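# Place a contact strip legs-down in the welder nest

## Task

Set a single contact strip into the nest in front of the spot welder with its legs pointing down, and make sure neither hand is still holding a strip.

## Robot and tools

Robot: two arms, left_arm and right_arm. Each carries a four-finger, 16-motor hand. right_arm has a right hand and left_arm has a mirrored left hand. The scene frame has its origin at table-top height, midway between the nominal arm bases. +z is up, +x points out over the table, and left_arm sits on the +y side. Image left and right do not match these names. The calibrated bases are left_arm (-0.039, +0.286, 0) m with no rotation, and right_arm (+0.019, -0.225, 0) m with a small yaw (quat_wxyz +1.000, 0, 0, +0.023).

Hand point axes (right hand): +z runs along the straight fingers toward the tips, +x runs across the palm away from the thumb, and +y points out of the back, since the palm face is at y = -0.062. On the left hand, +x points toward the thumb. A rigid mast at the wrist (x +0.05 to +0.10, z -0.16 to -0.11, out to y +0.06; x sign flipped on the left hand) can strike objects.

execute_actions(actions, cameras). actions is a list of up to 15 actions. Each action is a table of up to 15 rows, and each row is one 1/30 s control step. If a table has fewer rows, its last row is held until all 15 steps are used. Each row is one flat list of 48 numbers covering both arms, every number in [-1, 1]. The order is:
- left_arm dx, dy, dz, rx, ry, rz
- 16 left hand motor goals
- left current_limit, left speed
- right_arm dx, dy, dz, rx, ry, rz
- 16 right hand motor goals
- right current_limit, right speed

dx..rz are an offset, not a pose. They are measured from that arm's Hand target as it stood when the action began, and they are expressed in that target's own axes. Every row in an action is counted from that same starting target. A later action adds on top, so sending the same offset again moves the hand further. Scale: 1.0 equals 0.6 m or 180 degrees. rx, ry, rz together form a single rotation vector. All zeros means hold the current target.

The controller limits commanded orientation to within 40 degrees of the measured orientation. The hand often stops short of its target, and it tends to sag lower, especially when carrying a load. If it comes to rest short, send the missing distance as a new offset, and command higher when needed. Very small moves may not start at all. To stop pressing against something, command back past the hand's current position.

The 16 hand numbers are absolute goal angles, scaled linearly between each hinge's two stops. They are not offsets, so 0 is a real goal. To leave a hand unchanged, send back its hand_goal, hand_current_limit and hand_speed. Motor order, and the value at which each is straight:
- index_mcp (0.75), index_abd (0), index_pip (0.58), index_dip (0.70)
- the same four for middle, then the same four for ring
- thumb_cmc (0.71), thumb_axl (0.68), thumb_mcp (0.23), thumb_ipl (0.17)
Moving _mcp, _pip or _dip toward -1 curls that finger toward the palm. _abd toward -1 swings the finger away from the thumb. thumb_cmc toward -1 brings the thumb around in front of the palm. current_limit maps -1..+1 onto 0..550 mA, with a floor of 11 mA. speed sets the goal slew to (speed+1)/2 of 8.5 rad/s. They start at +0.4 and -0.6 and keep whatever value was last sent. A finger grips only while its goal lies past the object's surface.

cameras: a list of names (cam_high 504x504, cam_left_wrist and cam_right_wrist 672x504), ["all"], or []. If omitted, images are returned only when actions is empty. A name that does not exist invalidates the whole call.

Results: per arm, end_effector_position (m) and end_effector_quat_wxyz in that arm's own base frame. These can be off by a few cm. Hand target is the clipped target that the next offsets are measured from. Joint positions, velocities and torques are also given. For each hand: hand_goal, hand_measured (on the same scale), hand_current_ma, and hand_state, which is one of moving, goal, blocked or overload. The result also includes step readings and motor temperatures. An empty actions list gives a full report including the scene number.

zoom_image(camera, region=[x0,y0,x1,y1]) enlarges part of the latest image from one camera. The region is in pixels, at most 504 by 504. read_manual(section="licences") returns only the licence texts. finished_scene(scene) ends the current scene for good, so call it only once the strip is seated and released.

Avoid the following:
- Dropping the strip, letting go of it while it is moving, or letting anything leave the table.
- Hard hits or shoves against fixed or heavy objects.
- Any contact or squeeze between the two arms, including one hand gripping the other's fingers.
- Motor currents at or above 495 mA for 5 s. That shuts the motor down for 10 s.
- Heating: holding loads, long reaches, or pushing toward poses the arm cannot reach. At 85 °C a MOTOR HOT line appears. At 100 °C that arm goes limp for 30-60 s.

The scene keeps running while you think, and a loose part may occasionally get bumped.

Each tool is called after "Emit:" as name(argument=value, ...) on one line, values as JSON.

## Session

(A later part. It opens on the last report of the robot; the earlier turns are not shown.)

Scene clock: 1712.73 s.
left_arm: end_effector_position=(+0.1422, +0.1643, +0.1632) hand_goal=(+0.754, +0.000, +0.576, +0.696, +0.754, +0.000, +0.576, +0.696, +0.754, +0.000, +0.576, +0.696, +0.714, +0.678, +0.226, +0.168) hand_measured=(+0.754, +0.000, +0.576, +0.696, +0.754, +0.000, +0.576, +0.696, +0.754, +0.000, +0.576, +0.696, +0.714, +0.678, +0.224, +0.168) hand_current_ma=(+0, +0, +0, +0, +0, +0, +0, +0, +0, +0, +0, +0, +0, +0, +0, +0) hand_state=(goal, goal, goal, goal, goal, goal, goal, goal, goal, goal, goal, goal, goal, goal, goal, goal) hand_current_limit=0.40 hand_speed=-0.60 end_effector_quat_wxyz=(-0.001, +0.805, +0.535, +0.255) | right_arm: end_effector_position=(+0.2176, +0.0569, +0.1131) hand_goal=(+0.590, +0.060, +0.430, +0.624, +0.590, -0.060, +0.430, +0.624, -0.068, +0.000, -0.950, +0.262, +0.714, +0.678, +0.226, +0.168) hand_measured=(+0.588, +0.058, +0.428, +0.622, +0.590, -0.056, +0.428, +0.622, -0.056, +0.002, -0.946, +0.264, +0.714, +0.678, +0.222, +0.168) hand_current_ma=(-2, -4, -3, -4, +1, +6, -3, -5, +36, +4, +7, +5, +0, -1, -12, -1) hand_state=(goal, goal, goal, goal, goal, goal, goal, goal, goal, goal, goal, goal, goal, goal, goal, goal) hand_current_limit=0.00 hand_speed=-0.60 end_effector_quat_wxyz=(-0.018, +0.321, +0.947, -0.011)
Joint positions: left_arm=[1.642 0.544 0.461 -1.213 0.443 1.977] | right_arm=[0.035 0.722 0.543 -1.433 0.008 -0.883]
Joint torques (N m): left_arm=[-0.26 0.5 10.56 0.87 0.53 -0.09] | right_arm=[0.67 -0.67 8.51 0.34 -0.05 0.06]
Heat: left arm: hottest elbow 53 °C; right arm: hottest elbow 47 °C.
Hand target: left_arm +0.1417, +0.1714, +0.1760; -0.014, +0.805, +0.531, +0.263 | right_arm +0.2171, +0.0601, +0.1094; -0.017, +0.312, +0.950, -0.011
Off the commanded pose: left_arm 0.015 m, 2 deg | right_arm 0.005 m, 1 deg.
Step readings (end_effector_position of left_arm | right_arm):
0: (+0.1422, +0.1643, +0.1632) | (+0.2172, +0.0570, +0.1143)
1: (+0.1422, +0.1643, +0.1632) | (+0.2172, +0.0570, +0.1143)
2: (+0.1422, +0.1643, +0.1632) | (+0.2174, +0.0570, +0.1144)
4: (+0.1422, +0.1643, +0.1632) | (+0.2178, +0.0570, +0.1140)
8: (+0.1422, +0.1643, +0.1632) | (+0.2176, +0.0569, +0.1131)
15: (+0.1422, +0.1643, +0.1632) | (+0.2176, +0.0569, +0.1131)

Emit:
execute_actions(actions=[[[0,0,0,0,0,0,0.754,0,0.576,0.696,0.754,0,0.576,0.696,0.754,0,0.576,0.696,0.714,0.678,0.226,0.168,0.4,-0.6,0,0,0.005,0,0,0,0.59,0.06,0.43,0.624,0.59,-0.06,0.43,0.624,-0.068,0,-0.95,0.262,0.714,0.678,0.226,0.168,0.0,-0.6]]])

Emit:
execute_actions(actions=[[[0,0,0,0,0,0,0.754,0,0.576,0.696,0.754,0,0.576,0.696,0.754,0,0.576,0.696,0.714,0.678,0.226,0.168,0.4,-0.6,0,0,0.005,0,0,0,0.59,0.06,0.43,0.624,0.59,-0.06,0.43,0.624,-0.068,0,-0.95,0.262,0.714,0.678,0.226,0.168,0.0,-0.6]]])

Scene clock: 1718.10 s.
left_arm: end_effector_position=(+0.1422, +0.1643, +0.1632) hand_goal=(+0.754, +0.000, +0.576, +0.696, +0.754, +0.000, +0.576, +0.696, +0.754, +0.000, +0.576, +0.696, +0.714, +0.678, +0.226, +0.168) hand_measured=(+0.754, +0.000, +0.576, +0.696, +0.754, +0.000, +0.576, +0.696, +0.754, +0.000, +0.576, +0.696, +0.714, +0.678, +0.224, +0.168) hand_current_ma=(+0, +0, +0, +0, +0, +0, +0, +0, +0, +0, +0, +0, +0, +0, +0, +0) hand_state=(goal, goal, goal, goal, goal, goal, goal, goal, goal, goal, goal, goal, goal, goal, goal, goal) hand_current_limit=0.40 hand_speed=-0.60 end_effector_quat_wxyz=(-0.001, +0.805, +0.535, +0.255) | right_arm: end_effector_position=(+0.2178, +0.0568, +0.1122) hand_goal=(+0.590, +0.060, +0.430, +0.624, +0.590, -0.060, +0.430, +0.624, -0.068, +0.000, -0.950, +0.262, +0.714, +0.678, +0.226, +0.168) hand_measured=(+0.590, +0.050, +0.428, +0.622, +0.590, -0.056, +0.428, +0.622, -0.056, +0.002, -0.946, +0.264, +0.714, +0.678, +0.222, +0.168) hand_current_ma=(+0, -20, -3, -4, +1, +6, -3, -5, +36, +4, +7, +5, +0, -1, -12, -1) hand_state=(goal, goal, goal, goal, goal, goal, goal, goal, goal, goal, goal, goal, goal, goal, goal, goal) hand_current_limit=0.00 hand_speed=-0.60 end_effector_quat_wxyz=(-0.017, +0.321, +0.947, -0.011)
Joint positions: left_arm=[1.642 0.544 0.461 -1.213 0.443 1.977] | right_arm=[0.035 0.722 0.54 -1.429 0.009 -0.883]
Joint torques (N m): left_arm=[-0.26 0.44 10.55 0.87 0.53 -0.09] | right_arm=[0.62 -0.79 8.2 0.64 -0.06 0.03]
Heat: left arm: hottest elbow 53 °C; right arm: hottest elbow 47 °C.
Hand target: left_arm +0.1417, +0.1714, +0.1760; -0.014, +0.805, +0.531, +0.263 | right_arm +0.2171, +0.0601, +0.1065; -0.017, +0.312, +0.950, -0.011
Off the commanded pose: left_arm 0.015 m, 2 deg | right_arm 0.007 m, 1 deg.
Step readings (end_effector_position of left_arm | right_arm):
0: (+0.1422, +0.1643, +0.1632) | (+0.2176, +0.0569, +0.1131)
1: (+0.1422, +0.1643, +0.1632) | (+0.2177, +0.0569, +0.1132)
2: (+0.1422, +0.1643, +0.1632) | (+0.2178, +0.0569, +0.1132)
4: (+0.1422, +0.1643, +0.1632) | (+0.2180, +0.0569, +0.1130)
8: (+0.1422, +0.1643, +0.1632) | (+0.2176, +0.0568, +0.1122)
15: (+0.1422, +0.1643, +0.1632) | (+0.2178, +0.0568, +0.1122)

Scene clock: 1718.80 s.
left_arm: end_effector_position=(+0.1422, +0.1643, +0.1632) hand_goal=(+0.754, +0.000, +0.576, +0.696, +0.754, +0.000, +0.576, +0.696, +0.754, +0.000, +0.576, +0.696, +0.714, +0.678, +0.226, +0.168) hand_measured=(+0.754, +0.000, +0.576, +0.696, +0.754, +0.000, +0.576, +0.696, +0.754, +0.000, +0.576, +0.696, +0.714, +0.678, +0.224, +0.168) hand_current_ma=(+0, +0, +0, +0, +0, +0, +0, +0, +0, +0, +0, +0, +0, +0, +0, +0) hand_state=(goal, goal, goal, goal, goal, goal, goal, goal, goal, goal, goal, goal, goal, goal, goal, goal) hand_current_limit=0.40 hand_speed=-0.60 end_effector_quat_wxyz=(-0.001, +0.805, +0.535, +0.255) | right_arm: end_effector_position=(+0.2183, +0.0565, +0.1118) hand_goal=(+0.590, +0.060, +0.430, +0.624, +0.590, -0.060, +0.430, +0.624, -0.068, +0.000, -0.950, +0.262, +0.714, +0.678, +0.226, +0.168) hand_measured=(+0.592, +0.042, +0.428, +0.622, +0.590, -0.056, +0.428, +0.622, -0.056, +0.002, -0.946, +0.264, +0.714, +0.678, +0.222, +0.168) hand_current_ma=(+3, -43, -4, -4, +1, +6, -3, -5, +36, +4, +7, +5, +0, -1, -12, -1) hand_state=(goal, goal, goal, goal, goal, goal, goal, goal, goal, goal, goal, goal, goal, goal, goal, goal) hand_current_limit=0.00 hand_speed=-0.60 end_effector_quat_wxyz=(-0.016, +0.321, +0.947, -0.012)
Joint positions: left_arm=[1.642 0.544 0.461 -1.213 0.443 1.977] | right_arm=[0.035 0.722 0.539 -1.426 0.011 -0.883]
Joint torques (N m): left_arm=[-0.26 0.44 10.56 0.87 0.53 -0.09] | right_arm=[0.21 -0.73 7.83 0.91 -0.1 0.05]
Heat: left arm: hottest elbow 53 °C; right arm: hottest elbow 47 °C.
Hand target: left_arm +0.1417, +0.1714, +0.1760; -0.014, +0.805, +0.531, +0.263 | right_arm +0.2169, +0.0600, +0.1034; -0.017, +0.312, +0.950, -0.011
Off the commanded pose: left_arm 0.015 m, 2 deg | right_arm 0.009 m, 1 deg.
Step readings (end_effector_position of left_arm | right_arm):
0: (+0.1422, +0.1643, +0.1632) | (+0.2178, +0.0568, +0.1122)
1: (+0.1422, +0.1643, +0.1632) | (+0.2178, +0.0568, +0.1122)
2: (+0.1422, +0.1643, +0.1632) | (+0.2179, +0.0568, +0.1122)
4: (+0.1422, +0.1643, +0.1632) | (+0.2181, +0.0567, +0.1120)
8: (+0.1422, +0.1643, +0.1632) | (+0.2182, +0.0566, +0.1118)
15: (+0.1422, +0.1643, +0.1632) | (+0.2183, +0.0565, +0.1118)

Emit:
execute_actions(actions=[[[0,0,0,0,0,0,0.754,0,0.576,0.696,0.754,0,0.576,0.696,0.754,0,0.576,0.696,0.714,0.678,0.226,0.168,0.4,-0.6,0.0036,0,0,0,-0.007,0,0.59,0.06,0.43,0.624,0.59,-0.06,0.43,0.624,-0.068,0,-0.95,0.262,0.714,0.678,0.226,0.168,0.0,-0.6]]])

Scene clock: 1730.17 s.
left_arm: end_effector_position=(+0.1422, +0.1643, +0.1632) hand_goal=(+0.754, +0.000, +0.576, +0.696, +0.754, +0.000, +0.576, +0.696, +0.754, +0.000, +0.576, +0.696, +0.714, +0.678, +0.226, +0.168) hand_measured=(+0.754, +0.000, +0.576, +0.696, +0.754, +0.000, +0.576, +0.696, +0.754, +0.000, +0.576, +0.696, +0.714, +0.678, +0.224, +0.168) hand_current_ma=(+0, +0, +0, +0, +0, +0, +0, +0, +0, +0, +0, +0, +0, +0, +0, +0) hand_state=(goal, goal, goal, goal, goal, goal, goal, goal, goal, goal, goal, goal, goal, goal, goal, goal) hand_current_limit=0.40 hand_speed=-0.60 end_effector_quat_wxyz=(-0.001, +0.805, +0.535, +0.255) | right_arm: end_effector_position=(+0.2169, +0.0580, +0.1119) hand_goal=(+0.590, +0.060, +0.430, +0.624, +0.590, -0.060, +0.430, +0.624, -0.068, +0.000, -0.950, +0.262, +0.714, +0.678, +0.226, +0.168) hand_measured=(+0.594, +0.056, +0.428, +0.622, +0.592, -0.064, +0.428, +0.622, -0.056, +0.002, -0.946, +0.264, +0.714, +0.678, +0.222, +0.168) hand_current_ma=(+7, -6, -2, -4, +4, -8, -3, -5, +36, +4, +7, +5, +0, -1, -12, -1) hand_state=(goal, goal, goal, goal, goal, goal, goal, goal, goal, goal, goal, goal, goal, goal, goal, goal) hand_current_limit=0.00 hand_speed=-0.60 end_effector_quat_wxyz=(-0.004, +0.314, +0.949, -0.015)
Joint positions: left_arm=[1.642 0.544 0.461 -1.213 0.443 1.977] | right_arm=[0.055 0.702 0.531 -1.419 0.025 -0.877]
Joint torques (N m): left_arm=[-0.26 0.44 10.56 0.87 0.53 -0.09] | right_arm=[0.79 -1.44 7.62 0.84 -0.21 0.25]
Heat: left arm: hottest elbow 53 °C; right arm: hottest elbow 46 °C.
Hand target: left_arm +0.1417, +0.1714, +0.1760; -0.014, +0.805, +0.531, +0.263 | right_arm +0.2152, +0.0614, +0.1036; -0.006, +0.312, +0.950, -0.014
Off the commanded pose: left_arm 0.015 m, 2 deg | right_arm 0.009 m, 0 deg.
Step readings (end_effector_position of left_arm | right_arm):
0: (+0.1422, +0.1643, +0.1632) | (+0.2183, +0.0565, +0.1118)
1: (+0.1422, +0.1643, +0.1632) | (+0.2184, +0.0565, +0.1119)
2: (+0.1422, +0.1643, +0.1632) | (+0.2182, +0.0565, +0.1118)
4: (+0.1422, +0.1643, +0.1632) | (+0.2175, +0.0568, +0.1114)
8: (+0.1422, +0.1643, +0.1632) | (+0.2164, +0.0580, +0.1118)
15: (+0.1422, +0.1643, +0.1632) | (+0.2169, +0.0580, +0.1119)

Emit:
execute_actions(actions=[[[0,0,0,0,0,0,0.754,0,0.576,0.696,0.754,0,0.576,0.696,0.754,0,0.576,0.696,0.714,0.678,0.226,0.168,0.4,-0.6,0,0,0,0,0,0,0.59,0.0,0.43,0.624,0.59,0.0,0.43,0.624,-0.068,0,-0.95,0.262,0.714,0.678,0.226,0.168,0.2,-0.75]]])

Emit:
execute_actions(actions=[[[0,0,0,0,0,0,0.754,0,0.576,0.696,0.754,0,0.576,0.696,0.754,0,0.576,0.696,0.714,0.678,0.226,0.168,0.4,-0.6,0,0,0,0,0,0,0.59,-0.07,0.43,0.624,0.59,0.07,0.43,0.624,-0.068,0,-0.95,0.262,0.714,0.678,0.226,0.168,0.2,-0.75]]], cameras=["cam_right_wrist"])

Emit:
zoom_image(camera="cam_right_wrist", region=[270, 60, 410, 200])

Scene clock: 1738.70 s.
left_arm: end_effector_position=(+0.1422, +0.1643, +0.1632) hand_goal=(+0.754, +0.000, +0.576, +0.696, +0.754, +0.000, +0.576, +0.696, +0.754, +0.000, +0.576, +0.696, +0.714, +0.678, +0.226, +0.168) hand_measured=(+0.754, +0.000, +0.576, +0.696, +0.754, +0.000, +0.576, +0.696, +0.754, +0.000, +0.576, +0.696, +0.714, +0.678, +0.224, +0.168) hand_current_ma=(+0, +0, +0, +0, +0, +0, +0, +0, +0, +0, +0, +0, +0, +0, +0, +0) hand_state=(goal, goal, goal, goal, goal, goal, goal, goal, goal, goal, goal, goal, goal, goal, goal, goal) hand_current_limit=0.40 hand_speed=-0.60 end_effector_quat_wxyz=(-0.001, +0.805, +0.535, +0.255) | right_arm: end_effector_position=(+0.2169, +0.0583, +0.1119) hand_goal=(+0.590, +0.000, +0.430, +0.624, +0.590, +0.000, +0.430, +0.624, -0.068, +0.000, -0.950, +0.262, +0.714, +0.678, +0.226, +0.168) hand_measured=(+0.594, +0.002, +0.428, +0.622, +0.592, -0.058, +0.428, +0.622, -0.056, +0.002, -0.946, +0.264, +0.714, +0.678, +0.222, +0.168) hand_current_ma=(+7, +5, -2, -4, +6, -178, -3, -5, +36, +4, +7, +5, +0, -1, -12, -1) hand_state=(goal, goal, goal, goal, goal, blocked, goal, goal, goal, goal, goal, goal, goal, goal, goal, goal) hand_current_limit=0.20 hand_speed=-0.75 end_effector_quat_wxyz=(-0.004, +0.313, +0.949, -0.015)
Joint positions: left_arm=[1.642 0.544 0.461 -1.213 0.443 1.977] | right_arm=[0.056 0.702 0.531 -1.419 0.025 -0.877]
Joint torques (N m): left_arm=[-0.32 0.44 10.56 0.87 0.53 -0.09] | right_arm=[1.38 -1.26 7.58 0.8 -0.14 0.22]
Heat: left arm: hottest elbow 53 °C; right arm: hottest elbow 46 °C.
Hand target: left_arm +0.1417, +0.1714, +0.1760; -0.014, +0.805, +0.531, +0.263 | right_arm +0.2152, +0.0613, +0.1036; -0.006, +0.312, +0.950, -0.014
Off the commanded pose: left_arm 0.015 m, 2 deg | right_arm 0.009 m, 0 deg.
Step readings (end_effector_position of left_arm | right_arm):
0: (+0.1422, +0.1643, +0.1632) | (+0.2169, +0.0580, +0.1119)
1: (+0.1422, +0.1643, +0.1632) | (+0.2169, +0.0580, +0.1119)
2: (+0.1422, +0.1643, +0.1632) | (+0.2169, +0.0580, +0.1119)
4: (+0.1422, +0.1643, +0.1632) | (+0.2169, +0.0582, +0.1119)
8: (+0.1422, +0.1643, +0.1632) | (+0.2169, +0.0583, +0.1119)
15: (+0.1422, +0.1643, +0.1632) | (+0.2169, +0.0583, +0.1119)

Scene clock: 1739.40 s.
left_arm: end_effector_position=(+0.1422, +0.1643, +0.1632) hand_goal=(+0.754, +0.000, +0.576, +0.696, +0.754, +0.000, +0.576, +0.696, +0.754, +0.000, +0.576, +0.696, +0.714, +0.678, +0.226, +0.168) hand_measured=(+0.754, +0.000, +0.576, +0.696, +0.754, +0.000, +0.576, +0.696, +0.754, +0.000, +0.576, +0.696, +0.714, +0.678, +0.224, +0.168) hand_current_ma=(+0, +0, +0, +0, +0, +0, +0, +0, +0, +0, +0, +0, +0, +0, +0, +0) hand_state=(goal, goal, goal, goal, goal, goal, goal, goal, goal, goal, goal, goal, goal, goal, goal, goal) hand_current_limit=0.40 hand_speed=-0.60 end_effector_quat_wxyz=(-0.001, +0.805, +0.535, +0.255) | right_arm: end_effector_position=(+0.2168, +0.0586, +0.1119) hand_goal=(+0.590, -0.070, +0.430, +0.624, +0.590, +0.070, +0.430, +0.624, -0.068, +0.000, -0.950, +0.262, +0.714, +0.678, +0.226, +0.168) hand_measured=(+0.594, -0.066, +0.428, +0.622, +0.594, -0.052, +0.428, +0.622, -0.056, +0.002, -0.946, +0.264, +0.714, +0.678, +0.222, +0.168) hand_current_ma=(+7, +6, -2, -4, +10, -330, -3, -5, +36, +4, +7, +5, +0, -1, -12, -1) hand_state=(goal, goal, goal, goal, goal, blocked, goal, goal, goal, goal, goal, goal, goal, goal, goal, goal) hand_current_limit=0.20 hand_speed=-0.75 end_effector_quat_wxyz=(-0.005, +0.313, +0.950, -0.015)
Joint positions: left_arm=[1.642 0.544 0.461 -1.213 0.443 1.977] | right_arm=[0.057 0.702 0.531 -1.419 0.024 -0.877]
Joint torques (N m): left_arm=[-0.32 0.44 10.56 0.87 0.53 -0.09] | right_arm=[0.26 -1.08 7.58 0.92 -0.15 0.2]
Heat: left arm: hottest elbow 53 °C; right arm: hottest elbow 46 °C.
Hand target: left_arm +0.1417, +0.1714, +0.1760; -0.014, +0.805, +0.531, +0.263 | right_arm +0.2152, +0.0613, +0.1036; -0.006, +0.312, +0.950, -0.015
Off the commanded pose: left_arm 0.015 m, 2 deg | right_arm 0.009 m, 0 deg.
Step readings (end_effector_position of left_arm | right_arm):
0: (+0.1422, +0.1643, +0.1632) | (+0.2169, +0.0583, +0.1119)
1: (+0.1422, +0.1643, +0.1632) | (+0.2169, +0.0583, +0.1119)
2: (+0.1422, +0.1643, +0.1632) | (+0.2169, +0.0583, +0.1119)
4: (+0.1422, +0.1643, +0.1632) | (+0.2168, +0.0585, +0.1119)
8: (+0.1422, +0.1643, +0.1632) | (+0.2168, +0.0586, +0.1119)
15: (+0.1422, +0.1643, +0.1632) | (+0.2168, +0.0586, +0.1119)
Images, in order (width x height): cam_right_wrist 672x504.

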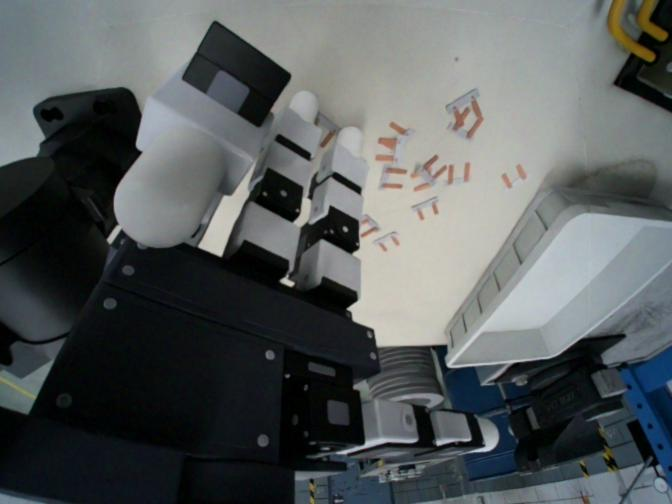

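Scaled by 3.600 from the camera's 672x504 image, which has a finer 960x720 frame.

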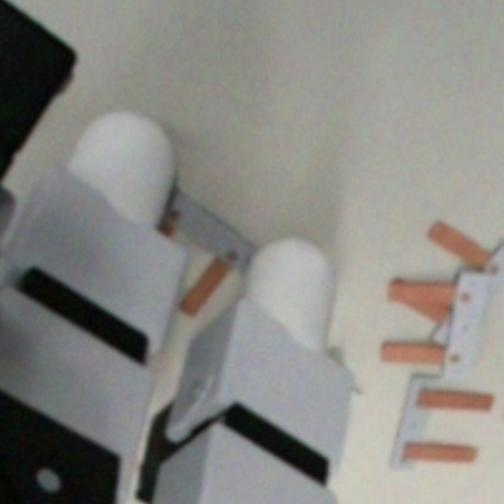

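Emit:
execute_actions(actions=[[[0,0,0,0,0,0,0.754,0,0.576,0.696,0.754,0,0.576,0.696,0.754,0,0.576,0.696,0.714,0.678,0.226,0.168,0.4,-0.6,0,0,-0.05,0,0.004,0,0.59,0.06,0.43,0.624,0.59,-0.06,0.43,0.624,-0.068,0,-0.95,0.262,0.714,0.678,0.226,0.168,0.2,-0.3]],[[0,0,0,0,0,0,0.754,0,0.576,0.696,0.754,0,0.576,0.696,0.754,0,0.576,0.696,0.714,0.678,0.226,0.168,0.4,-0.6,0,0,0.034,0,0,0,0.59,0.06,0.43,0.624,0.59,-0.06,0.43,0.624,-0.068,0,-0.95,0.262,0.714,0.678,0.226,0.168,0.2,-0.6]]], cameras=["cam_right_wrist"])

Emit:
zoom_image(camera="cam_right_wrist", region=[270, 60, 410, 200])

Scene clock: 1755.83 s.
left_arm: end_effector_position=(+0.1422, +0.1643, +0.1632) hand_goal=(+0.754, +0.000, +0.576, +0.696, +0.754, +0.000, +0.576, +0.696, +0.754, +0.000, +0.576, +0.696, +0.714, +0.678, +0.226, +0.168) hand_measured=(+0.754, +0.000, +0.576, +0.696, +0.754, +0.000, +0.576, +0.696, +0.754, +0.000, +0.576, +0.696, +0.714, +0.678, +0.224, +0.168) hand_current_ma=(+0, +0, +0, +0, +0, +0, +0, +0, +0, +0, +0, +0, +0, +0, +0, +0) hand_state=(goal, goal, goal, goal, goal, goal, goal, goal, goal, goal, goal, goal, goal, goal, goal, goal) hand_current_limit=0.40 hand_speed=-0.60 end_effector_quat_wxyz=(-0.001, +0.805, +0.535, +0.255) | right_arm: end_effector_position=(+0.2085, +0.0594, +0.1121) hand_goal=(+0.590, +0.060, +0.430, +0.624, +0.590, -0.060, +0.430, +0.624, -0.068, +0.000, -0.950, +0.262, +0.714, +0.678, +0.226, +0.168) hand_measured=(+0.594, +0.036, +0.428, +0.620, +0.588, -0.056, +0.428, +0.622, -0.056, +0.002, -0.946, +0.264, +0.714, +0.678, +0.222, +0.168) hand_current_ma=(+10, -59, -5, -6, -3, +8, -4, -5, +36, +4, +7, +5, +0, -1, -12, -1) hand_state=(goal, blocked, goal, goal, goal, goal, goal, goal, goal, goal, goal, goal, goal, goal, goal, goal) hand_current_limit=0.20 hand_speed=-0.60 end_effector_quat_wxyz=(-0.022, +0.314, +0.949, -0.017)
Joint positions: left_arm=[1.642 0.544 0.461 -1.213 0.443 1.977] | right_arm=[0.057 0.701 0.536 -1.459 0.016 -0.874]
Joint torques (N m): left_arm=[-0.26 0.44 10.56 0.87 0.53 -0.09] | right_arm=[0.67 -0.62 9.22 0.81 -0.09 0.09]
Heat: left arm: hottest elbow 53 °C; right arm: hottest elbow 45 °C.
Hand target: left_arm +0.1417, +0.1714, +0.1760; -0.014, +0.805, +0.531, +0.263 | right_arm +0.2152, +0.0617, +0.1131; -0.012, +0.312, +0.950, -0.013
Off the commanded pose: left_arm 0.015 m, 2 deg | right_arm 0.007 m, 1 deg.
Step readings (end_effector_position of left_arm | right_arm):
0: (+0.1422, +0.1643, +0.1632) | (+0.2168, +0.0586, +0.1119)
1: (+0.1422, +0.1643, +0.1632) | (+0.2168, +0.0586, +0.1119)
2: (+0.1422, +0.1643, +0.1632) | (+0.2161, +0.0586, +0.1117)
4: (+0.1422, +0.1643, +0.1632) | (+0.2138, +0.0584, +0.1112)
8: (+0.1422, +0.1643, +0.1632) | (+0.2082, +0.0590, +0.1109)
15: (+0.1422, +0.1643, +0.1632) | (+0.2048, +0.0592, +0.1113)
16: (+0.1422, +0.1643, +0.1632) | (+0.2047, +0.0592, +0.1113)
17: (+0.1422, +0.1643, +0.1632) | (+0.2047, +0.0592, +0.1113)
19: (+0.1422, +0.1643, +0.1632) | (+0.2058, +0.0592, +0.1115)
23: (+0.1422, +0.1643, +0.1632) | (+0.2077, +0.0593, +0.1120)
30: (+0.1422, +0.1643, +0.1632) | (+0.2084, +0.0594, +0.1121)
Images, in order (width x height): cam_right_wrist 672x504.

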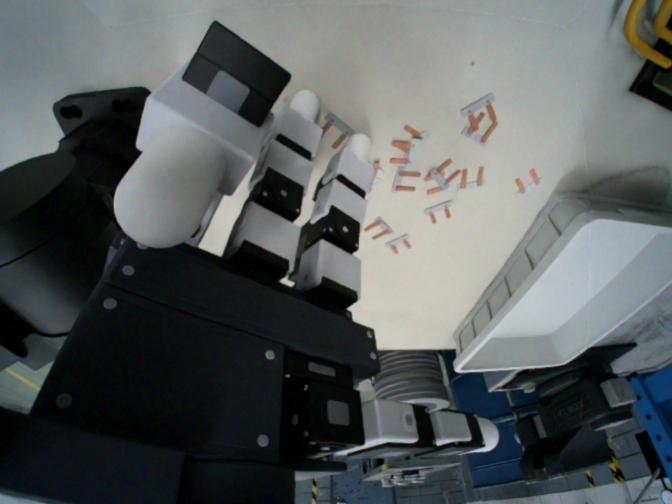

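Scaled by 3.600 from the camera's 672x504 image, which has a finer 960x720 frame.

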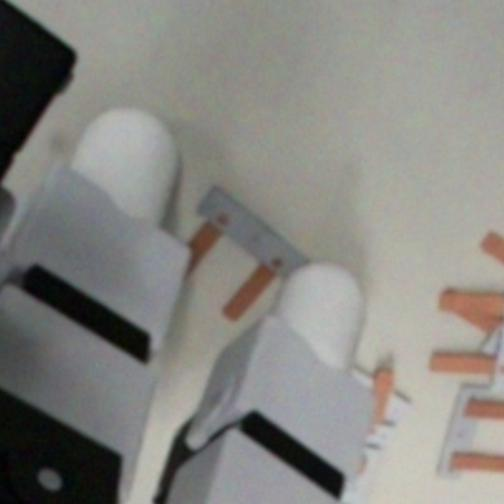

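Emit:
execute_actions(actions=[[[0,0,0,0,0,0,0.754,0,0.576,0.696,0.754,0,0.576,0.696,0.754,0,0.576,0.696,0.714,0.678,0.226,0.168,0.4,-0.6,0,0,0.0,0,0.0,0,0.59,0.06,0.43,0.624,0.59,-0.06,0.43,0.624,-0.068,0,-0.95,0.262,0.714,0.678,0.226,0.168,0.2,-0.3]],[[0,0,0,0,0,0,0.754,0,0.576,0.696,0.754,0,0.576,0.696,0.754,0,0.576,0.696,0.714,0.678,0.226,0.168,0.4,-0.6,0,0,0.0,0,0,0,0.59,0.06,0.43,0.624,0.59,-0.06,0.43,0.624,-0.068,0,-0.95,0.262,0.714,0.678,0.226,0.168,0.2,-0.6]]])

Scene clock: 1767.93 s.
left_arm: end_effector_position=(+0.1422, +0.1643, +0.1632) hand_goal=(+0.754, +0.000, +0.576, +0.696, +0.754, +0.000, +0.576, +0.696, +0.754, +0.000, +0.576, +0.696, +0.714, +0.678, +0.226, +0.168) hand_measured=(+0.754, +0.000, +0.576, +0.696, +0.754, +0.000, +0.576, +0.696, +0.754, +0.000, +0.576, +0.696, +0.714, +0.678, +0.224, +0.168) hand_current_ma=(+0, +0, +0, +0, +0, +0, +0, +0, +0, +0, +0, +0, +0, +0, +0, +0) hand_state=(goal, goal, goal, goal, goal, goal, goal, goal, goal, goal, goal, goal, goal, goal, goal, goal) hand_current_limit=0.40 hand_speed=-0.60 end_effector_quat_wxyz=(-0.001, +0.805, +0.535, +0.255) | right_arm: end_effector_position=(+0.2085, +0.0594, +0.1121) hand_goal=(+0.590, +0.060, +0.430, +0.624, +0.590, -0.060, +0.430, +0.624, -0.068, +0.000, -0.950, +0.262, +0.714, +0.678, +0.226, +0.168) hand_measured=(+0.594, +0.036, +0.428, +0.620, +0.588, -0.056, +0.428, +0.622, -0.056, +0.002, -0.946, +0.264, +0.714, +0.678, +0.222, +0.168) hand_current_ma=(+10, -59, -5, -6, -3, +8, -4, -5, +36, +4, +7, +5, +0, -1, -12, -1) hand_state=(goal, blocked, goal, goal, goal, goal, goal, goal, goal, goal, goal, goal, goal, goal, goal, goal) hand_current_limit=0.20 hand_speed=-0.60 end_effector_quat_wxyz=(-0.022, +0.314, +0.949, -0.017)
Joint positions: left_arm=[1.642 0.544 0.461 -1.213 0.443 1.977] | right_arm=[0.057 0.701 0.536 -1.459 0.016 -0.874]
Joint torques (N m): left_arm=[-0.26 0.44 10.56 0.87 0.53 -0.09] | right_arm=[0.5 -0.62 9.37 0.94 -0.12 0.13]
Heat: left arm: hottest elbow 53 °C; right arm: hottest elbow 45 °C.
Hand target: left_arm +0.1417, +0.1714, +0.1760; -0.014, +0.805, +0.531, +0.263 | right_arm +0.2152, +0.0617, +0.1131; -0.012, +0.312, +0.950, -0.013
Off the commanded pose: left_arm 0.015 m, 2 deg | right_arm 0.007 m, 1 deg.
Step readings (end_effector_position of left_arm | right_arm):
0: (+0.1422, +0.1643, +0.1632) | (+0.2085, +0.0594, +0.1121)
1: (+0.1422, +0.1643, +0.1632) | (+0.2085, +0.0594, +0.1121)
2: (+0.1422, +0.1643, +0.1632) | (+0.2085, +0.0594, +0.1121)
4: (+0.1422, +0.1643, +0.1632) | (+0.2085, +0.0594, +0.1121)
8: (+0.1422, +0.1643, +0.1632) | (+0.2085, +0.0594, +0.1121)
15: (+0.1422, +0.1643, +0.1632) | (+0.2085, +0.0594, +0.1121)
16: (+0.1422, +0.1643, +0.1632) | (+0.2085, +0.0594, +0.1121)
17: (+0.1422, +0.1643, +0.1632) | (+0.2085, +0.0594, +0.1121)
19: (+0.1422, +0.1643, +0.1632) | (+0.2085, +0.0594, +0.1121)
23: (+0.1422, +0.1643, +0.1632) | (+0.2085, +0.0594, +0.1121)
30: (+0.1422, +0.1643, +0.1632) | (+0.2085, +0.0594, +0.1121)

Emit:
zoom_image(camera="cam_right_wrist", region=[350, 80, 500, 260])

Scaled by 2.800 from the camera's 672x504 image, which has a finer 960x720 frame.
This view is cut from an older image: the scene may have changed since it was taken.

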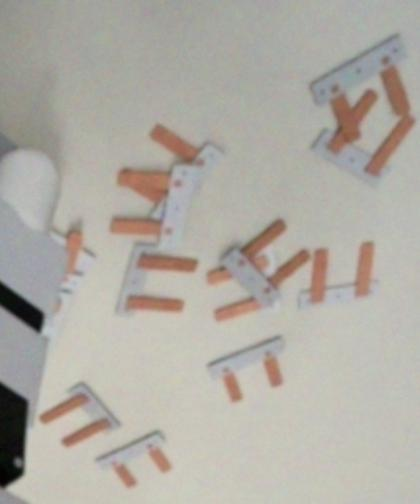

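Emit:
execute_actions(actions=[[[0,0,0,0,0,0,0.754,0,0.576,0.696,0.754,0,0.576,0.696,0.754,0,0.576,0.696,0.714,0.678,0.226,0.168,0.4,-0.6,0,0,-0.05,0,0,0,0.863,0.1,0.066,0.333,0.863,-0.1,0.066,0.333,-0.068,0,-0.95,0.262,0.714,0.678,0.226,0.168,0.2,-0.3]],[[0,0,0,0,0,0,0.754,0,0.576,0.696,0.754,0,0.576,0.696,0.754,0,0.576,0.696,0.714,0.678,0.226,0.168,0.4,-0.6,-0.0208,-0.0062,-0.02,0,0,0.02,0.863,0.1,0.066,0.333,0.863,-0.1,0.066,0.333,-0.068,0,-0.95,0.262,0.714,0.678,0.226,0.168,0.2,-0.3]],[[0,0,0,0,0,0,0.754,0,0.576,0.696,0.754,0,0.576,0.696,0.754,0,0.576,0.696,0.714,0.678,0.226,0.168,0.4,-0.6,0,0,0.075,0,0,0,0.863,0.1,0.066,0.333,0.863,-0.1,0.066,0.333,-0.068,0,-0.95,0.262,0.714,0.678,0.226,0.168,0.2,-0.3]]], cameras=["cam_right_wrist"])

Emit:
zoom_image(camera="cam_right_wrist", region=[270, 60, 410, 200])

Scene clock: 1865.43 s.
left_arm: end_effector_position=(+0.1422, +0.1643, +0.1632) hand_goal=(+0.754, +0.000, +0.576, +0.696, +0.754, +0.000, +0.576, +0.696, +0.754, +0.000, +0.576, +0.696, +0.714, +0.678, +0.226, +0.168) hand_measured=(+0.754, +0.000, +0.576, +0.696, +0.754, +0.000, +0.576, +0.696, +0.754, +0.000, +0.576, +0.696, +0.714, +0.678, +0.224, +0.168) hand_current_ma=(+0, +0, +0, +0, +0, +0, +0, +0, +0, +0, +0, +0, +0, +0, +0, +0) hand_state=(goal, goal, goal, goal, goal, goal, goal, goal, goal, goal, goal, goal, goal, goal, goal, goal) hand_current_limit=0.40 hand_speed=-0.60 end_effector_quat_wxyz=(-0.001, +0.805, +0.535, +0.255) | right_arm: end_effector_position=(+0.2203, +0.0547, +0.1124) hand_goal=(+0.864, +0.100, +0.066, +0.334, +0.864, -0.100, +0.066, +0.334, -0.068, +0.000, -0.950, +0.262, +0.714, +0.678, +0.226, +0.168) hand_measured=(+0.860, +0.098, +0.070, +0.338, +0.860, -0.096, +0.070, +0.338, -0.056, +0.002, -0.946, +0.264, +0.714, +0.678, +0.222, +0.168) hand_current_ma=(-9, -5, +7, +7, -8, +7, +10, +7, +36, +4, +7, +5, +0, -1, -12, -1) hand_state=(goal, goal, goal, goal, goal, goal, goal, goal, goal, goal, goal, goal, goal, goal, goal, goal) hand_current_limit=0.20 hand_speed=-0.30 end_effector_quat_wxyz=(-0.012, +0.333, +0.943, -0.013)
Joint positions: left_arm=[1.642 0.544 0.461 -1.213 0.443 1.977] | right_arm=[0.039 0.719 0.54 -1.424 0.015 -0.853]
Joint torques (N m): left_arm=[-0.26 0.44 10.55 0.87 0.53 -0.09] | right_arm=[-1.55 -1.03 8.85 0.46 -0.01 0.11]
Heat: left arm: hottest elbow 53 °C; right arm: hottest elbow 45 °C.
Hand target: left_arm +0.1417, +0.1714, +0.1760; -0.014, +0.805, +0.531, +0.263 | right_arm +0.2230, +0.0513, +0.1102; -0.012, +0.342, +0.940, -0.013
Off the commanded pose: left_arm 0.015 m, 2 deg | right_arm 0.005 m, 1 deg.
Step readings (end_effector_position of left_arm | right_arm):
0: (+0.1422, +0.1643, +0.1632) | (+0.2085, +0.0594, +0.1121)
1: (+0.1422, +0.1643, +0.1632) | (+0.2085, +0.0594, +0.1121)
2: (+0.1422, +0.1643, +0.1632) | (+0.2084, +0.0595, +0.1122)
4: (+0.1422, +0.1643, +0.1632) | (+0.2065, +0.0596, +0.1118)
8: (+0.1422, +0.1643, +0.1632) | (+0.2003, +0.0591, +0.1111)
15: (+0.1422, +0.1643, +0.1632) | (+0.2014, +0.0592, +0.1164)
16: (+0.1422, +0.1643, +0.1632) | (+0.2015, +0.0592, +0.1169)
17: (+0.1422, +0.1643, +0.1632) | (+0.2015, +0.0591, +0.1174)
19: (+0.1422, +0.1643, +0.1632) | (+0.2019, +0.0588, +0.1201)
23: (+0.1422, +0.1643, +0.1632) | (+0.2063, +0.0572, +0.1278)
30: (+0.1422, +0.1643, +0.1632) | (+0.2084, +0.0556, +0.1313)
31: (+0.1422, +0.1643, +0.1632) | (+0.2084, +0.0556, +0.1313)
32: (+0.1422, +0.1643, +0.1632) | (+0.2092, +0.0556, +0.1315)
34: (+0.1422, +0.1643, +0.1632) | (+0.2150, +0.0553, +0.1312)
38: (+0.1422, +0.1643, +0.1632) | (+0.2200, +0.0547, +0.1221)
45: (+0.1422, +0.1643, +0.1632) | (+0.2191, +0.0547, +0.1121)
Images, in order (width x height): cam_right_wrist 672x504.

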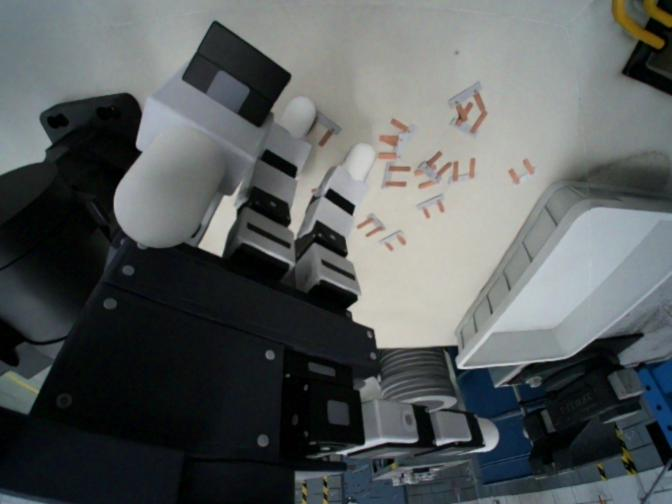

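Scaled by 3.600 from the camera's 672x504 image, which has a finer 960x720 frame.

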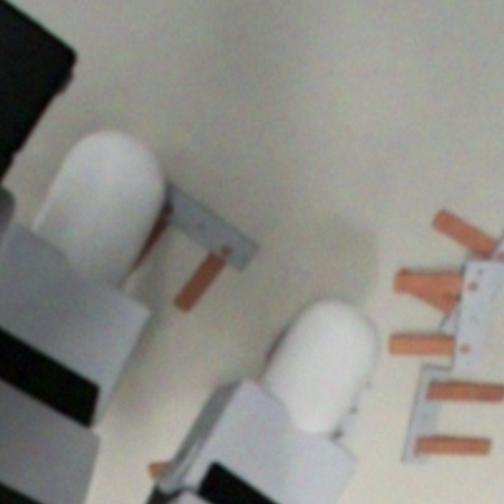

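Emit:
execute_actions(actions=[[[0,0,0,0,0,0,0.754,0,0.576,0.696,0.754,0,0.576,0.696,0.754,0,0.576,0.696,0.714,0.678,0.226,0.168,0.4,-0.6,0,0,0,0,0,0,0.863,0.1,0.066,0.333,0.753,0.045,0.212,0.406,-0.068,0,-0.95,0.262,0.714,0.678,0.226,0.168,0.2,-0.6]],[[0,0,0,0,0,0,0.754,0,0.576,0.696,0.754,0,0.576,0.696,0.754,0,0.576,0.696,0.714,0.678,0.226,0.168,0.4,-0.6,0,0,0,0,0,0,0.863,0.1,0.066,0.333,0.726,0.045,0.2555,0.449,-0.068,0,-0.95,0.262,0.714,0.678,0.226,0.168,0.2,-0.6]]], cameras=["cam_right_wrist"])

Emit:
zoom_image(camera="cam_right_wrist", region=[270, 60, 410, 200])

Scene clock: 1876.57 s.
left_arm: end_effector_position=(+0.1422, +0.1643, +0.1632) hand_goal=(+0.754, +0.000, +0.576, +0.696, +0.754, +0.000, +0.576, +0.696, +0.754, +0.000, +0.576, +0.696, +0.714, +0.678, +0.226, +0.168) hand_measured=(+0.754, +0.000, +0.576, +0.696, +0.754, +0.000, +0.576, +0.696, +0.754, +0.000, +0.576, +0.696, +0.714, +0.678, +0.224, +0.168) hand_current_ma=(+0, +0, +0, +0, +0, +0, +0, +0, +0, +0, +0, +0, +0, +0, +0, +0) hand_state=(goal, goal, goal, goal, goal, goal, goal, goal, goal, goal, goal, goal, goal, goal, goal, goal) hand_current_limit=0.40 hand_speed=-0.60 end_effector_quat_wxyz=(-0.001, +0.805, +0.535, +0.255) | right_arm: end_effector_position=(+0.2205, +0.0547, +0.1125) hand_goal=(+0.864, +0.100, +0.066, +0.334, +0.726, +0.046, +0.256, +0.450, -0.068, +0.000, -0.950, +0.262, +0.714, +0.678, +0.226, +0.168) hand_measured=(+0.860, +0.098, +0.070, +0.338, +0.728, +0.042, +0.254, +0.448, -0.056, +0.002, -0.946, +0.264, +0.714, +0.678, +0.222, +0.168) hand_current_ma=(-9, -5, +7, +7, +5, -7, -4, -5, +36, +4, +7, +5, +0, -1, -12, -1) hand_state=(goal, goal, goal, goal, goal, goal, goal, goal, goal, goal, goal, goal, goal, goal, goal, goal) hand_current_limit=0.20 hand_speed=-0.60 end_effector_quat_wxyz=(-0.012, +0.333, +0.943, -0.013)
Joint positions: left_arm=[1.642 0.544 0.461 -1.213 0.443 1.977] | right_arm=[0.039 0.719 0.54 -1.423 0.015 -0.853]
Joint torques (N m): left_arm=[-0.32 0.5 10.56 0.87 0.53 -0.09] | right_arm=[-1.08 -0.67 8.96 0.25 -0.03 0.13]
Heat: left arm: hottest elbow 53 °C; right arm: hottest elbow 46 °C.
Hand target: left_arm +0.1417, +0.1714, +0.1760; -0.014, +0.805, +0.531, +0.263 | right_arm +0.2230, +0.0513, +0.1102; -0.011, +0.342, +0.940, -0.013
Off the commanded pose: left_arm 0.015 m, 2 deg | right_arm 0.005 m, 1 deg.
Step readings (end_effector_position of left_arm | right_arm):
0: (+0.1422, +0.1643, +0.1632) | (+0.2204, +0.0547, +0.1125)
1: (+0.1422, +0.1643, +0.1632) | (+0.2204, +0.0547, +0.1125)
2: (+0.1422, +0.1643, +0.1632) | (+0.2204, +0.0547, +0.1125)
4: (+0.1422, +0.1643, +0.1632) | (+0.2204, +0.0547, +0.1125)
8: (+0.1422, +0.1643, +0.1632) | (+0.2205, +0.0547, +0.1125)
15: (+0.1422, +0.1643, +0.1632) | (+0.2205, +0.0547, +0.1125)
16: (+0.1422, +0.1643, +0.1632) | (+0.2205, +0.0547, +0.1125)
17: (+0.1422, +0.1643, +0.1632) | (+0.2205, +0.0547, +0.1125)
19: (+0.1422, +0.1643, +0.1632) | (+0.2205, +0.0547, +0.1125)
23: (+0.1422, +0.1643, +0.1632) | (+0.2205, +0.0547, +0.1125)
30: (+0.1422, +0.1643, +0.1632) | (+0.2205, +0.0547, +0.1125)
Images, in order (width x height): cam_right_wrist 672x504.

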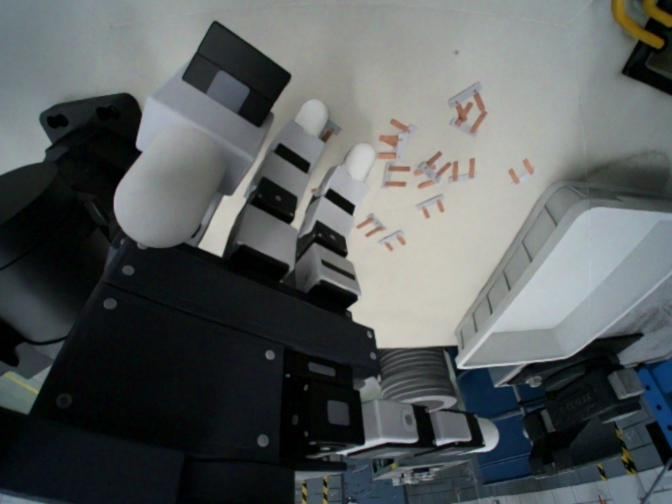

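Scaled by 3.600 from the camera's 672x504 image, which has a finer 960x720 frame.

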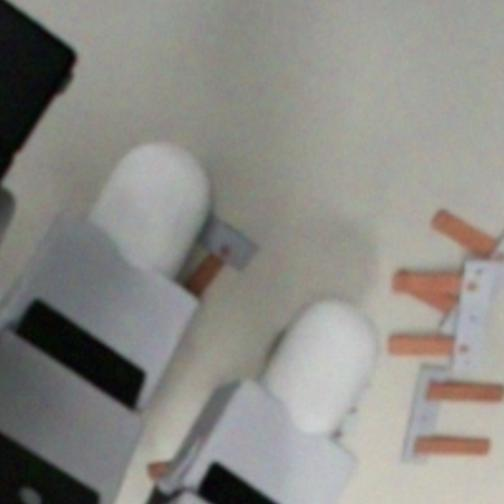

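Emit:
execute_actions(actions=[[[0,0,0,0,0,0,0.754,0,0.576,0.696,0.754,0,0.576,0.696,0.754,0,0.576,0.696,0.714,0.678,0.226,0.168,0.4,-0.6,0,0,0,0,0,0,0.863,0.1,0.066,0.333,0.685,0.045,0.314,0.493,-0.068,0,-0.95,0.262,0.714,0.678,0.226,0.168,0.2,-0.6]]])

Emit:
execute_actions(actions=[[[0,0,0,0,0,0,0.754,0,0.576,0.696,0.754,0,0.576,0.696,0.754,0,0.576,0.696,0.714,0.678,0.226,0.168,0.4,-0.6,0,0,0,0,0,0,0.863,0.1,0.066,0.333,0.644,0.045,0.372,0.551,-0.068,0,-0.95,0.262,0.714,0.678,0.226,0.168,0.2,-0.6]]], cameras=["cam_right_wrist"])

Emit:
zoom_image(camera="cam_right_wrist", region=[270, 60, 410, 200])

Scene clock: 1888.17 s.
left_arm: end_effector_position=(+0.1422, +0.1643, +0.1632) hand_goal=(+0.754, +0.000, +0.576, +0.696, +0.754, +0.000, +0.576, +0.696, +0.754, +0.000, +0.576, +0.696, +0.714, +0.678, +0.226, +0.168) hand_measured=(+0.754, +0.000, +0.576, +0.696, +0.754, +0.000, +0.576, +0.696, +0.754, +0.000, +0.576, +0.696, +0.714, +0.678, +0.224, +0.168) hand_current_ma=(+0, +0, +0, +0, +0, +0, +0, +0, +0, +0, +0, +0, +0, +0, +0, +0) hand_state=(goal, goal, goal, goal, goal, goal, goal, goal, goal, goal, goal, goal, goal, goal, goal, goal) hand_current_limit=0.40 hand_speed=-0.60 end_effector_quat_wxyz=(-0.001, +0.805, +0.535, +0.255) | right_arm: end_effector_position=(+0.2205, +0.0547, +0.1125) hand_goal=(+0.864, +0.100, +0.066, +0.334, +0.686, +0.046, +0.314, +0.494, -0.068, +0.000, -0.950, +0.262, +0.714, +0.678, +0.226, +0.168) hand_measured=(+0.860, +0.098, +0.070, +0.338, +0.688, +0.042, +0.312, +0.492, -0.056, +0.002, -0.946, +0.264, +0.714, +0.678, +0.222, +0.168) hand_current_ma=(-9, -5, +7, +7, +6, -7, -4, -5, +36, +4, +7, +5, +0, -1, -12, -1) hand_state=(goal, goal, goal, goal, goal, goal, goal, goal, goal, goal, goal, goal, goal, goal, goal, goal) hand_current_limit=0.20 hand_speed=-0.60 end_effector_quat_wxyz=(-0.012, +0.333, +0.943, -0.013)
Joint positions: left_arm=[1.642 0.544 0.461 -1.213 0.443 1.977] | right_arm=[0.039 0.719 0.54 -1.423 0.015 -0.853]
Joint torques (N m): left_arm=[-0.26 0.44 10.56 0.87 0.53 -0.09] | right_arm=[-1.61 -0.91 8.94 0.17 -0.02 0.16]
Heat: left arm: hottest elbow 53 °C; right arm: hottest elbow 46 °C.
Hand target: left_arm +0.1417, +0.1714, +0.1760; -0.014, +0.805, +0.531, +0.263 | right_arm +0.2230, +0.0513, +0.1102; -0.011, +0.342, +0.940, -0.013
Off the commanded pose: left_arm 0.015 m, 2 deg | right_arm 0.005 m, 1 deg.
Step readings (end_effector_position of left_arm | right_arm):
0: (+0.1422, +0.1643, +0.1632) | (+0.2205, +0.0547, +0.1125)
1: (+0.1422, +0.1643, +0.1632) | (+0.2205, +0.0547, +0.1125)
2: (+0.1422, +0.1643, +0.1632) | (+0.2205, +0.0547, +0.1125)
4: (+0.1422, +0.1643, +0.1632) | (+0.2205, +0.0547, +0.1125)
8: (+0.1422, +0.1643, +0.1632) | (+0.2205, +0.0547, +0.1125)
15: (+0.1422, +0.1643, +0.1632) | (+0.2205, +0.0547, +0.1125)

Scene clock: 1888.87 s.
left_arm: end_effector_position=(+0.1422, +0.1643, +0.1632) hand_goal=(+0.754, +0.000, +0.576, +0.696, +0.754, +0.000, +0.576, +0.696, +0.754, +0.000, +0.576, +0.696, +0.714, +0.678, +0.226, +0.168) hand_measured=(+0.754, +0.000, +0.576, +0.696, +0.754, +0.000, +0.576, +0.696, +0.754, +0.000, +0.576, +0.696, +0.714, +0.678, +0.224, +0.168) hand_current_ma=(+0, +0, +0, +0, +0, +0, +0, +0, +0, +0, +0, +0, +0, +0, +0, +0) hand_state=(goal, goal, goal, goal, goal, goal, goal, goal, goal, goal, goal, goal, goal, goal, goal, goal) hand_current_limit=0.40 hand_speed=-0.60 end_effector_quat_wxyz=(-0.001, +0.805, +0.535, +0.255) | right_arm: end_effector_position=(+0.2205, +0.0547, +0.1125) hand_goal=(+0.864, +0.100, +0.066, +0.334, +0.644, +0.046, +0.372, +0.552, -0.068, +0.000, -0.950, +0.262, +0.714, +0.678, +0.226, +0.168) hand_measured=(+0.860, +0.098, +0.070, +0.338, +0.644, +0.042, +0.364, +0.546, -0.056, +0.002, -0.946, +0.264, +0.714, +0.678, +0.222, +0.168) hand_current_ma=(-9, -5, +7, +7, -1, -7, -20, -16, +36, +4, +7, +5, +0, -1, -12, -1) hand_state=(goal, goal, goal, goal, goal, goal, goal, goal, goal, goal, goal, goal, goal, goal, goal, goal) hand_current_limit=0.20 hand_speed=-0.60 end_effector_quat_wxyz=(-0.012, +0.333, +0.943, -0.013)
Joint positions: left_arm=[1.642 0.544 0.461 -1.213 0.443 1.977] | right_arm=[0.039 0.719 0.54 -1.423 0.015 -0.853]
Joint torques (N m): left_arm=[-0.32 0.44 10.56 0.87 0.53 -0.09] | right_arm=[-0.62 -1.14 8.84 0.27 0 0.14]
Heat: left arm: hottest elbow 53 °C; right arm: hottest elbow 46 °C.
Hand target: left_arm +0.1417, +0.1714, +0.1760; -0.014, +0.805, +0.531, +0.263 | right_arm +0.2230, +0.0513, +0.1102; -0.011, +0.342, +0.940, -0.013
Off the commanded pose: left_arm 0.015 m, 2 deg | right_arm 0.005 m, 1 deg.
Step readings (end_effector_position of left_arm | right_arm):
0: (+0.1422, +0.1643, +0.1632) | (+0.2205, +0.0547, +0.1125)
1: (+0.1422, +0.1643, +0.1632) | (+0.2205, +0.0547, +0.1125)
2: (+0.1422, +0.1643, +0.1632) | (+0.2205, +0.0547, +0.1125)
4: (+0.1422, +0.1643, +0.1632) | (+0.2205, +0.0547, +0.1125)
8: (+0.1422, +0.1643, +0.1632) | (+0.2205, +0.0547, +0.1125)
15: (+0.1422, +0.1643, +0.1632) | (+0.2205, +0.0547, +0.1125)
Images, in order (width x height): cam_right_wrist 672x504.

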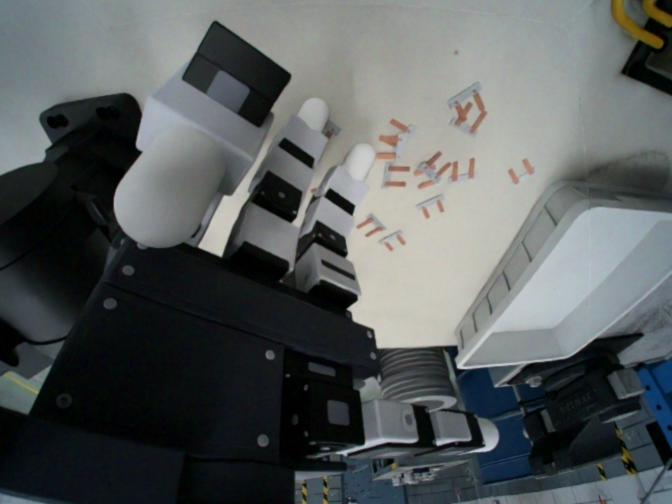

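Scaled by 3.600 from the camera's 672x504 image, which has a finer 960x720 frame.

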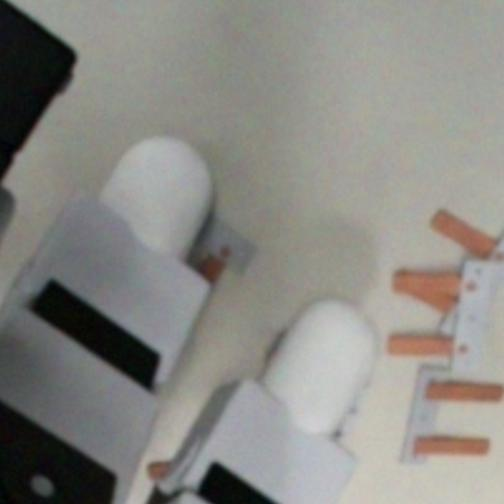

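Emit:
execute_actions(actions=[[[0,0,0,0,0,0,0.754,0,0.576,0.696,0.754,0,0.576,0.696,0.754,0,0.576,0.696,0.714,0.678,0.226,0.168,0.4,-0.6,0,0,0,0,0,0,0.863,0.1,0.066,0.333,0.59,0.045,0.431,0.623,-0.068,0,-0.95,0.262,0.714,0.678,0.226,0.168,0.2,-0.6]]], cameras=["cam_right_wrist"])

Emit:
zoom_image(camera="cam_right_wrist", region=[270, 60, 410, 200])

Scene clock: 1898.23 s.
left_arm: end_effector_position=(+0.1422, +0.1643, +0.1632) hand_goal=(+0.754, +0.000, +0.576, +0.696, +0.754, +0.000, +0.576, +0.696, +0.754, +0.000, +0.576, +0.696, +0.714, +0.678, +0.226, +0.168) hand_measured=(+0.754, +0.000, +0.576, +0.696, +0.754, +0.000, +0.576, +0.696, +0.754, +0.000, +0.576, +0.696, +0.714, +0.678, +0.224, +0.168) hand_current_ma=(+0, +0, +0, +0, +0, +0, +0, +0, +0, +0, +0, +0, +0, +0, +0, +0) hand_state=(goal, goal, goal, goal, goal, goal, goal, goal, goal, goal, goal, goal, goal, goal, goal, goal) hand_current_limit=0.40 hand_speed=-0.60 end_effector_quat_wxyz=(-0.001, +0.805, +0.535, +0.255) | right_arm: end_effector_position=(+0.2205, +0.0546, +0.1125) hand_goal=(+0.864, +0.100, +0.066, +0.334, +0.590, +0.046, +0.432, +0.624, -0.068, +0.000, -0.950, +0.262, +0.714, +0.678, +0.226, +0.168) hand_measured=(+0.860, +0.098, +0.070, +0.338, +0.586, +0.044, +0.420, +0.616, -0.056, +0.002, -0.946, +0.264, +0.714, +0.678, +0.222, +0.168) hand_current_ma=(-8, -5, +7, +7, -8, -3, -31, -19, +36, +4, +7, +5, +0, -1, -12, -1) hand_state=(goal, goal, goal, goal, goal, goal, goal, goal, goal, goal, goal, goal, goal, goal, goal, goal) hand_current_limit=0.20 hand_speed=-0.60 end_effector_quat_wxyz=(-0.012, +0.333, +0.943, -0.013)
Joint positions: left_arm=[1.642 0.544 0.461 -1.213 0.443 1.977] | right_arm=[0.039 0.719 0.54 -1.423 0.015 -0.853]
Joint torques (N m): left_arm=[-0.26 0.44 10.56 0.87 0.53 -0.09] | right_arm=[-0.91 -0.91 9.11 0.28 -0.01 0.11]
Heat: left arm: hottest elbow 53 °C; right arm: hottest elbow 46 °C.
Hand target: left_arm +0.1417, +0.1714, +0.1760; -0.014, +0.805, +0.531, +0.263 | right_arm +0.2230, +0.0512, +0.1102; -0.012, +0.342, +0.940, -0.013
Off the commanded pose: left_arm 0.015 m, 2 deg | right_arm 0.005 m, 1 deg.
Step readings (end_effector_position of left_arm | right_arm):
0: (+0.1422, +0.1643, +0.1632) | (+0.2205, +0.0547, +0.1125)
1: (+0.1422, +0.1643, +0.1632) | (+0.2205, +0.0547, +0.1125)
2: (+0.1422, +0.1643, +0.1632) | (+0.2205, +0.0547, +0.1125)
4: (+0.1422, +0.1643, +0.1632) | (+0.2205, +0.0546, +0.1125)
8: (+0.1422, +0.1643, +0.1632) | (+0.2205, +0.0546, +0.1125)
15: (+0.1422, +0.1643, +0.1632) | (+0.2205, +0.0546, +0.1125)
Images, in order (width x height): cam_right_wrist 672x504.

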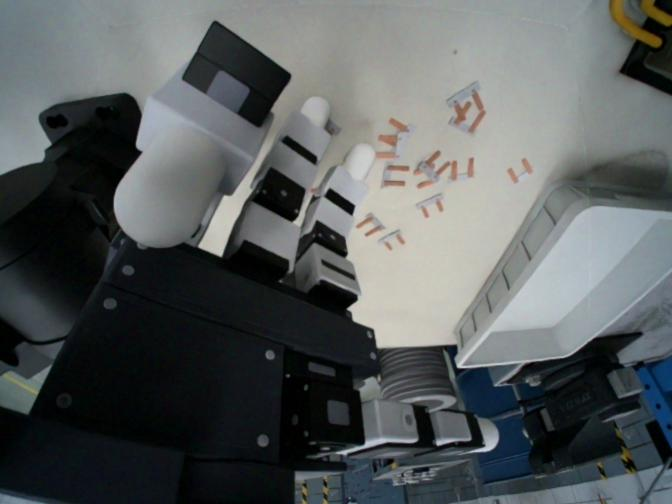

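Scaled by 3.600 from the camera's 672x504 image, which has a finer 960x720 frame.

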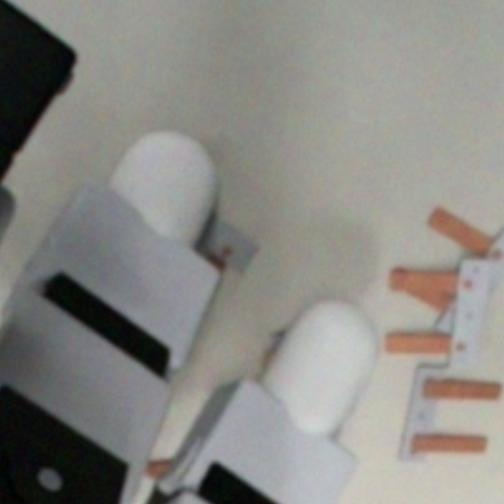

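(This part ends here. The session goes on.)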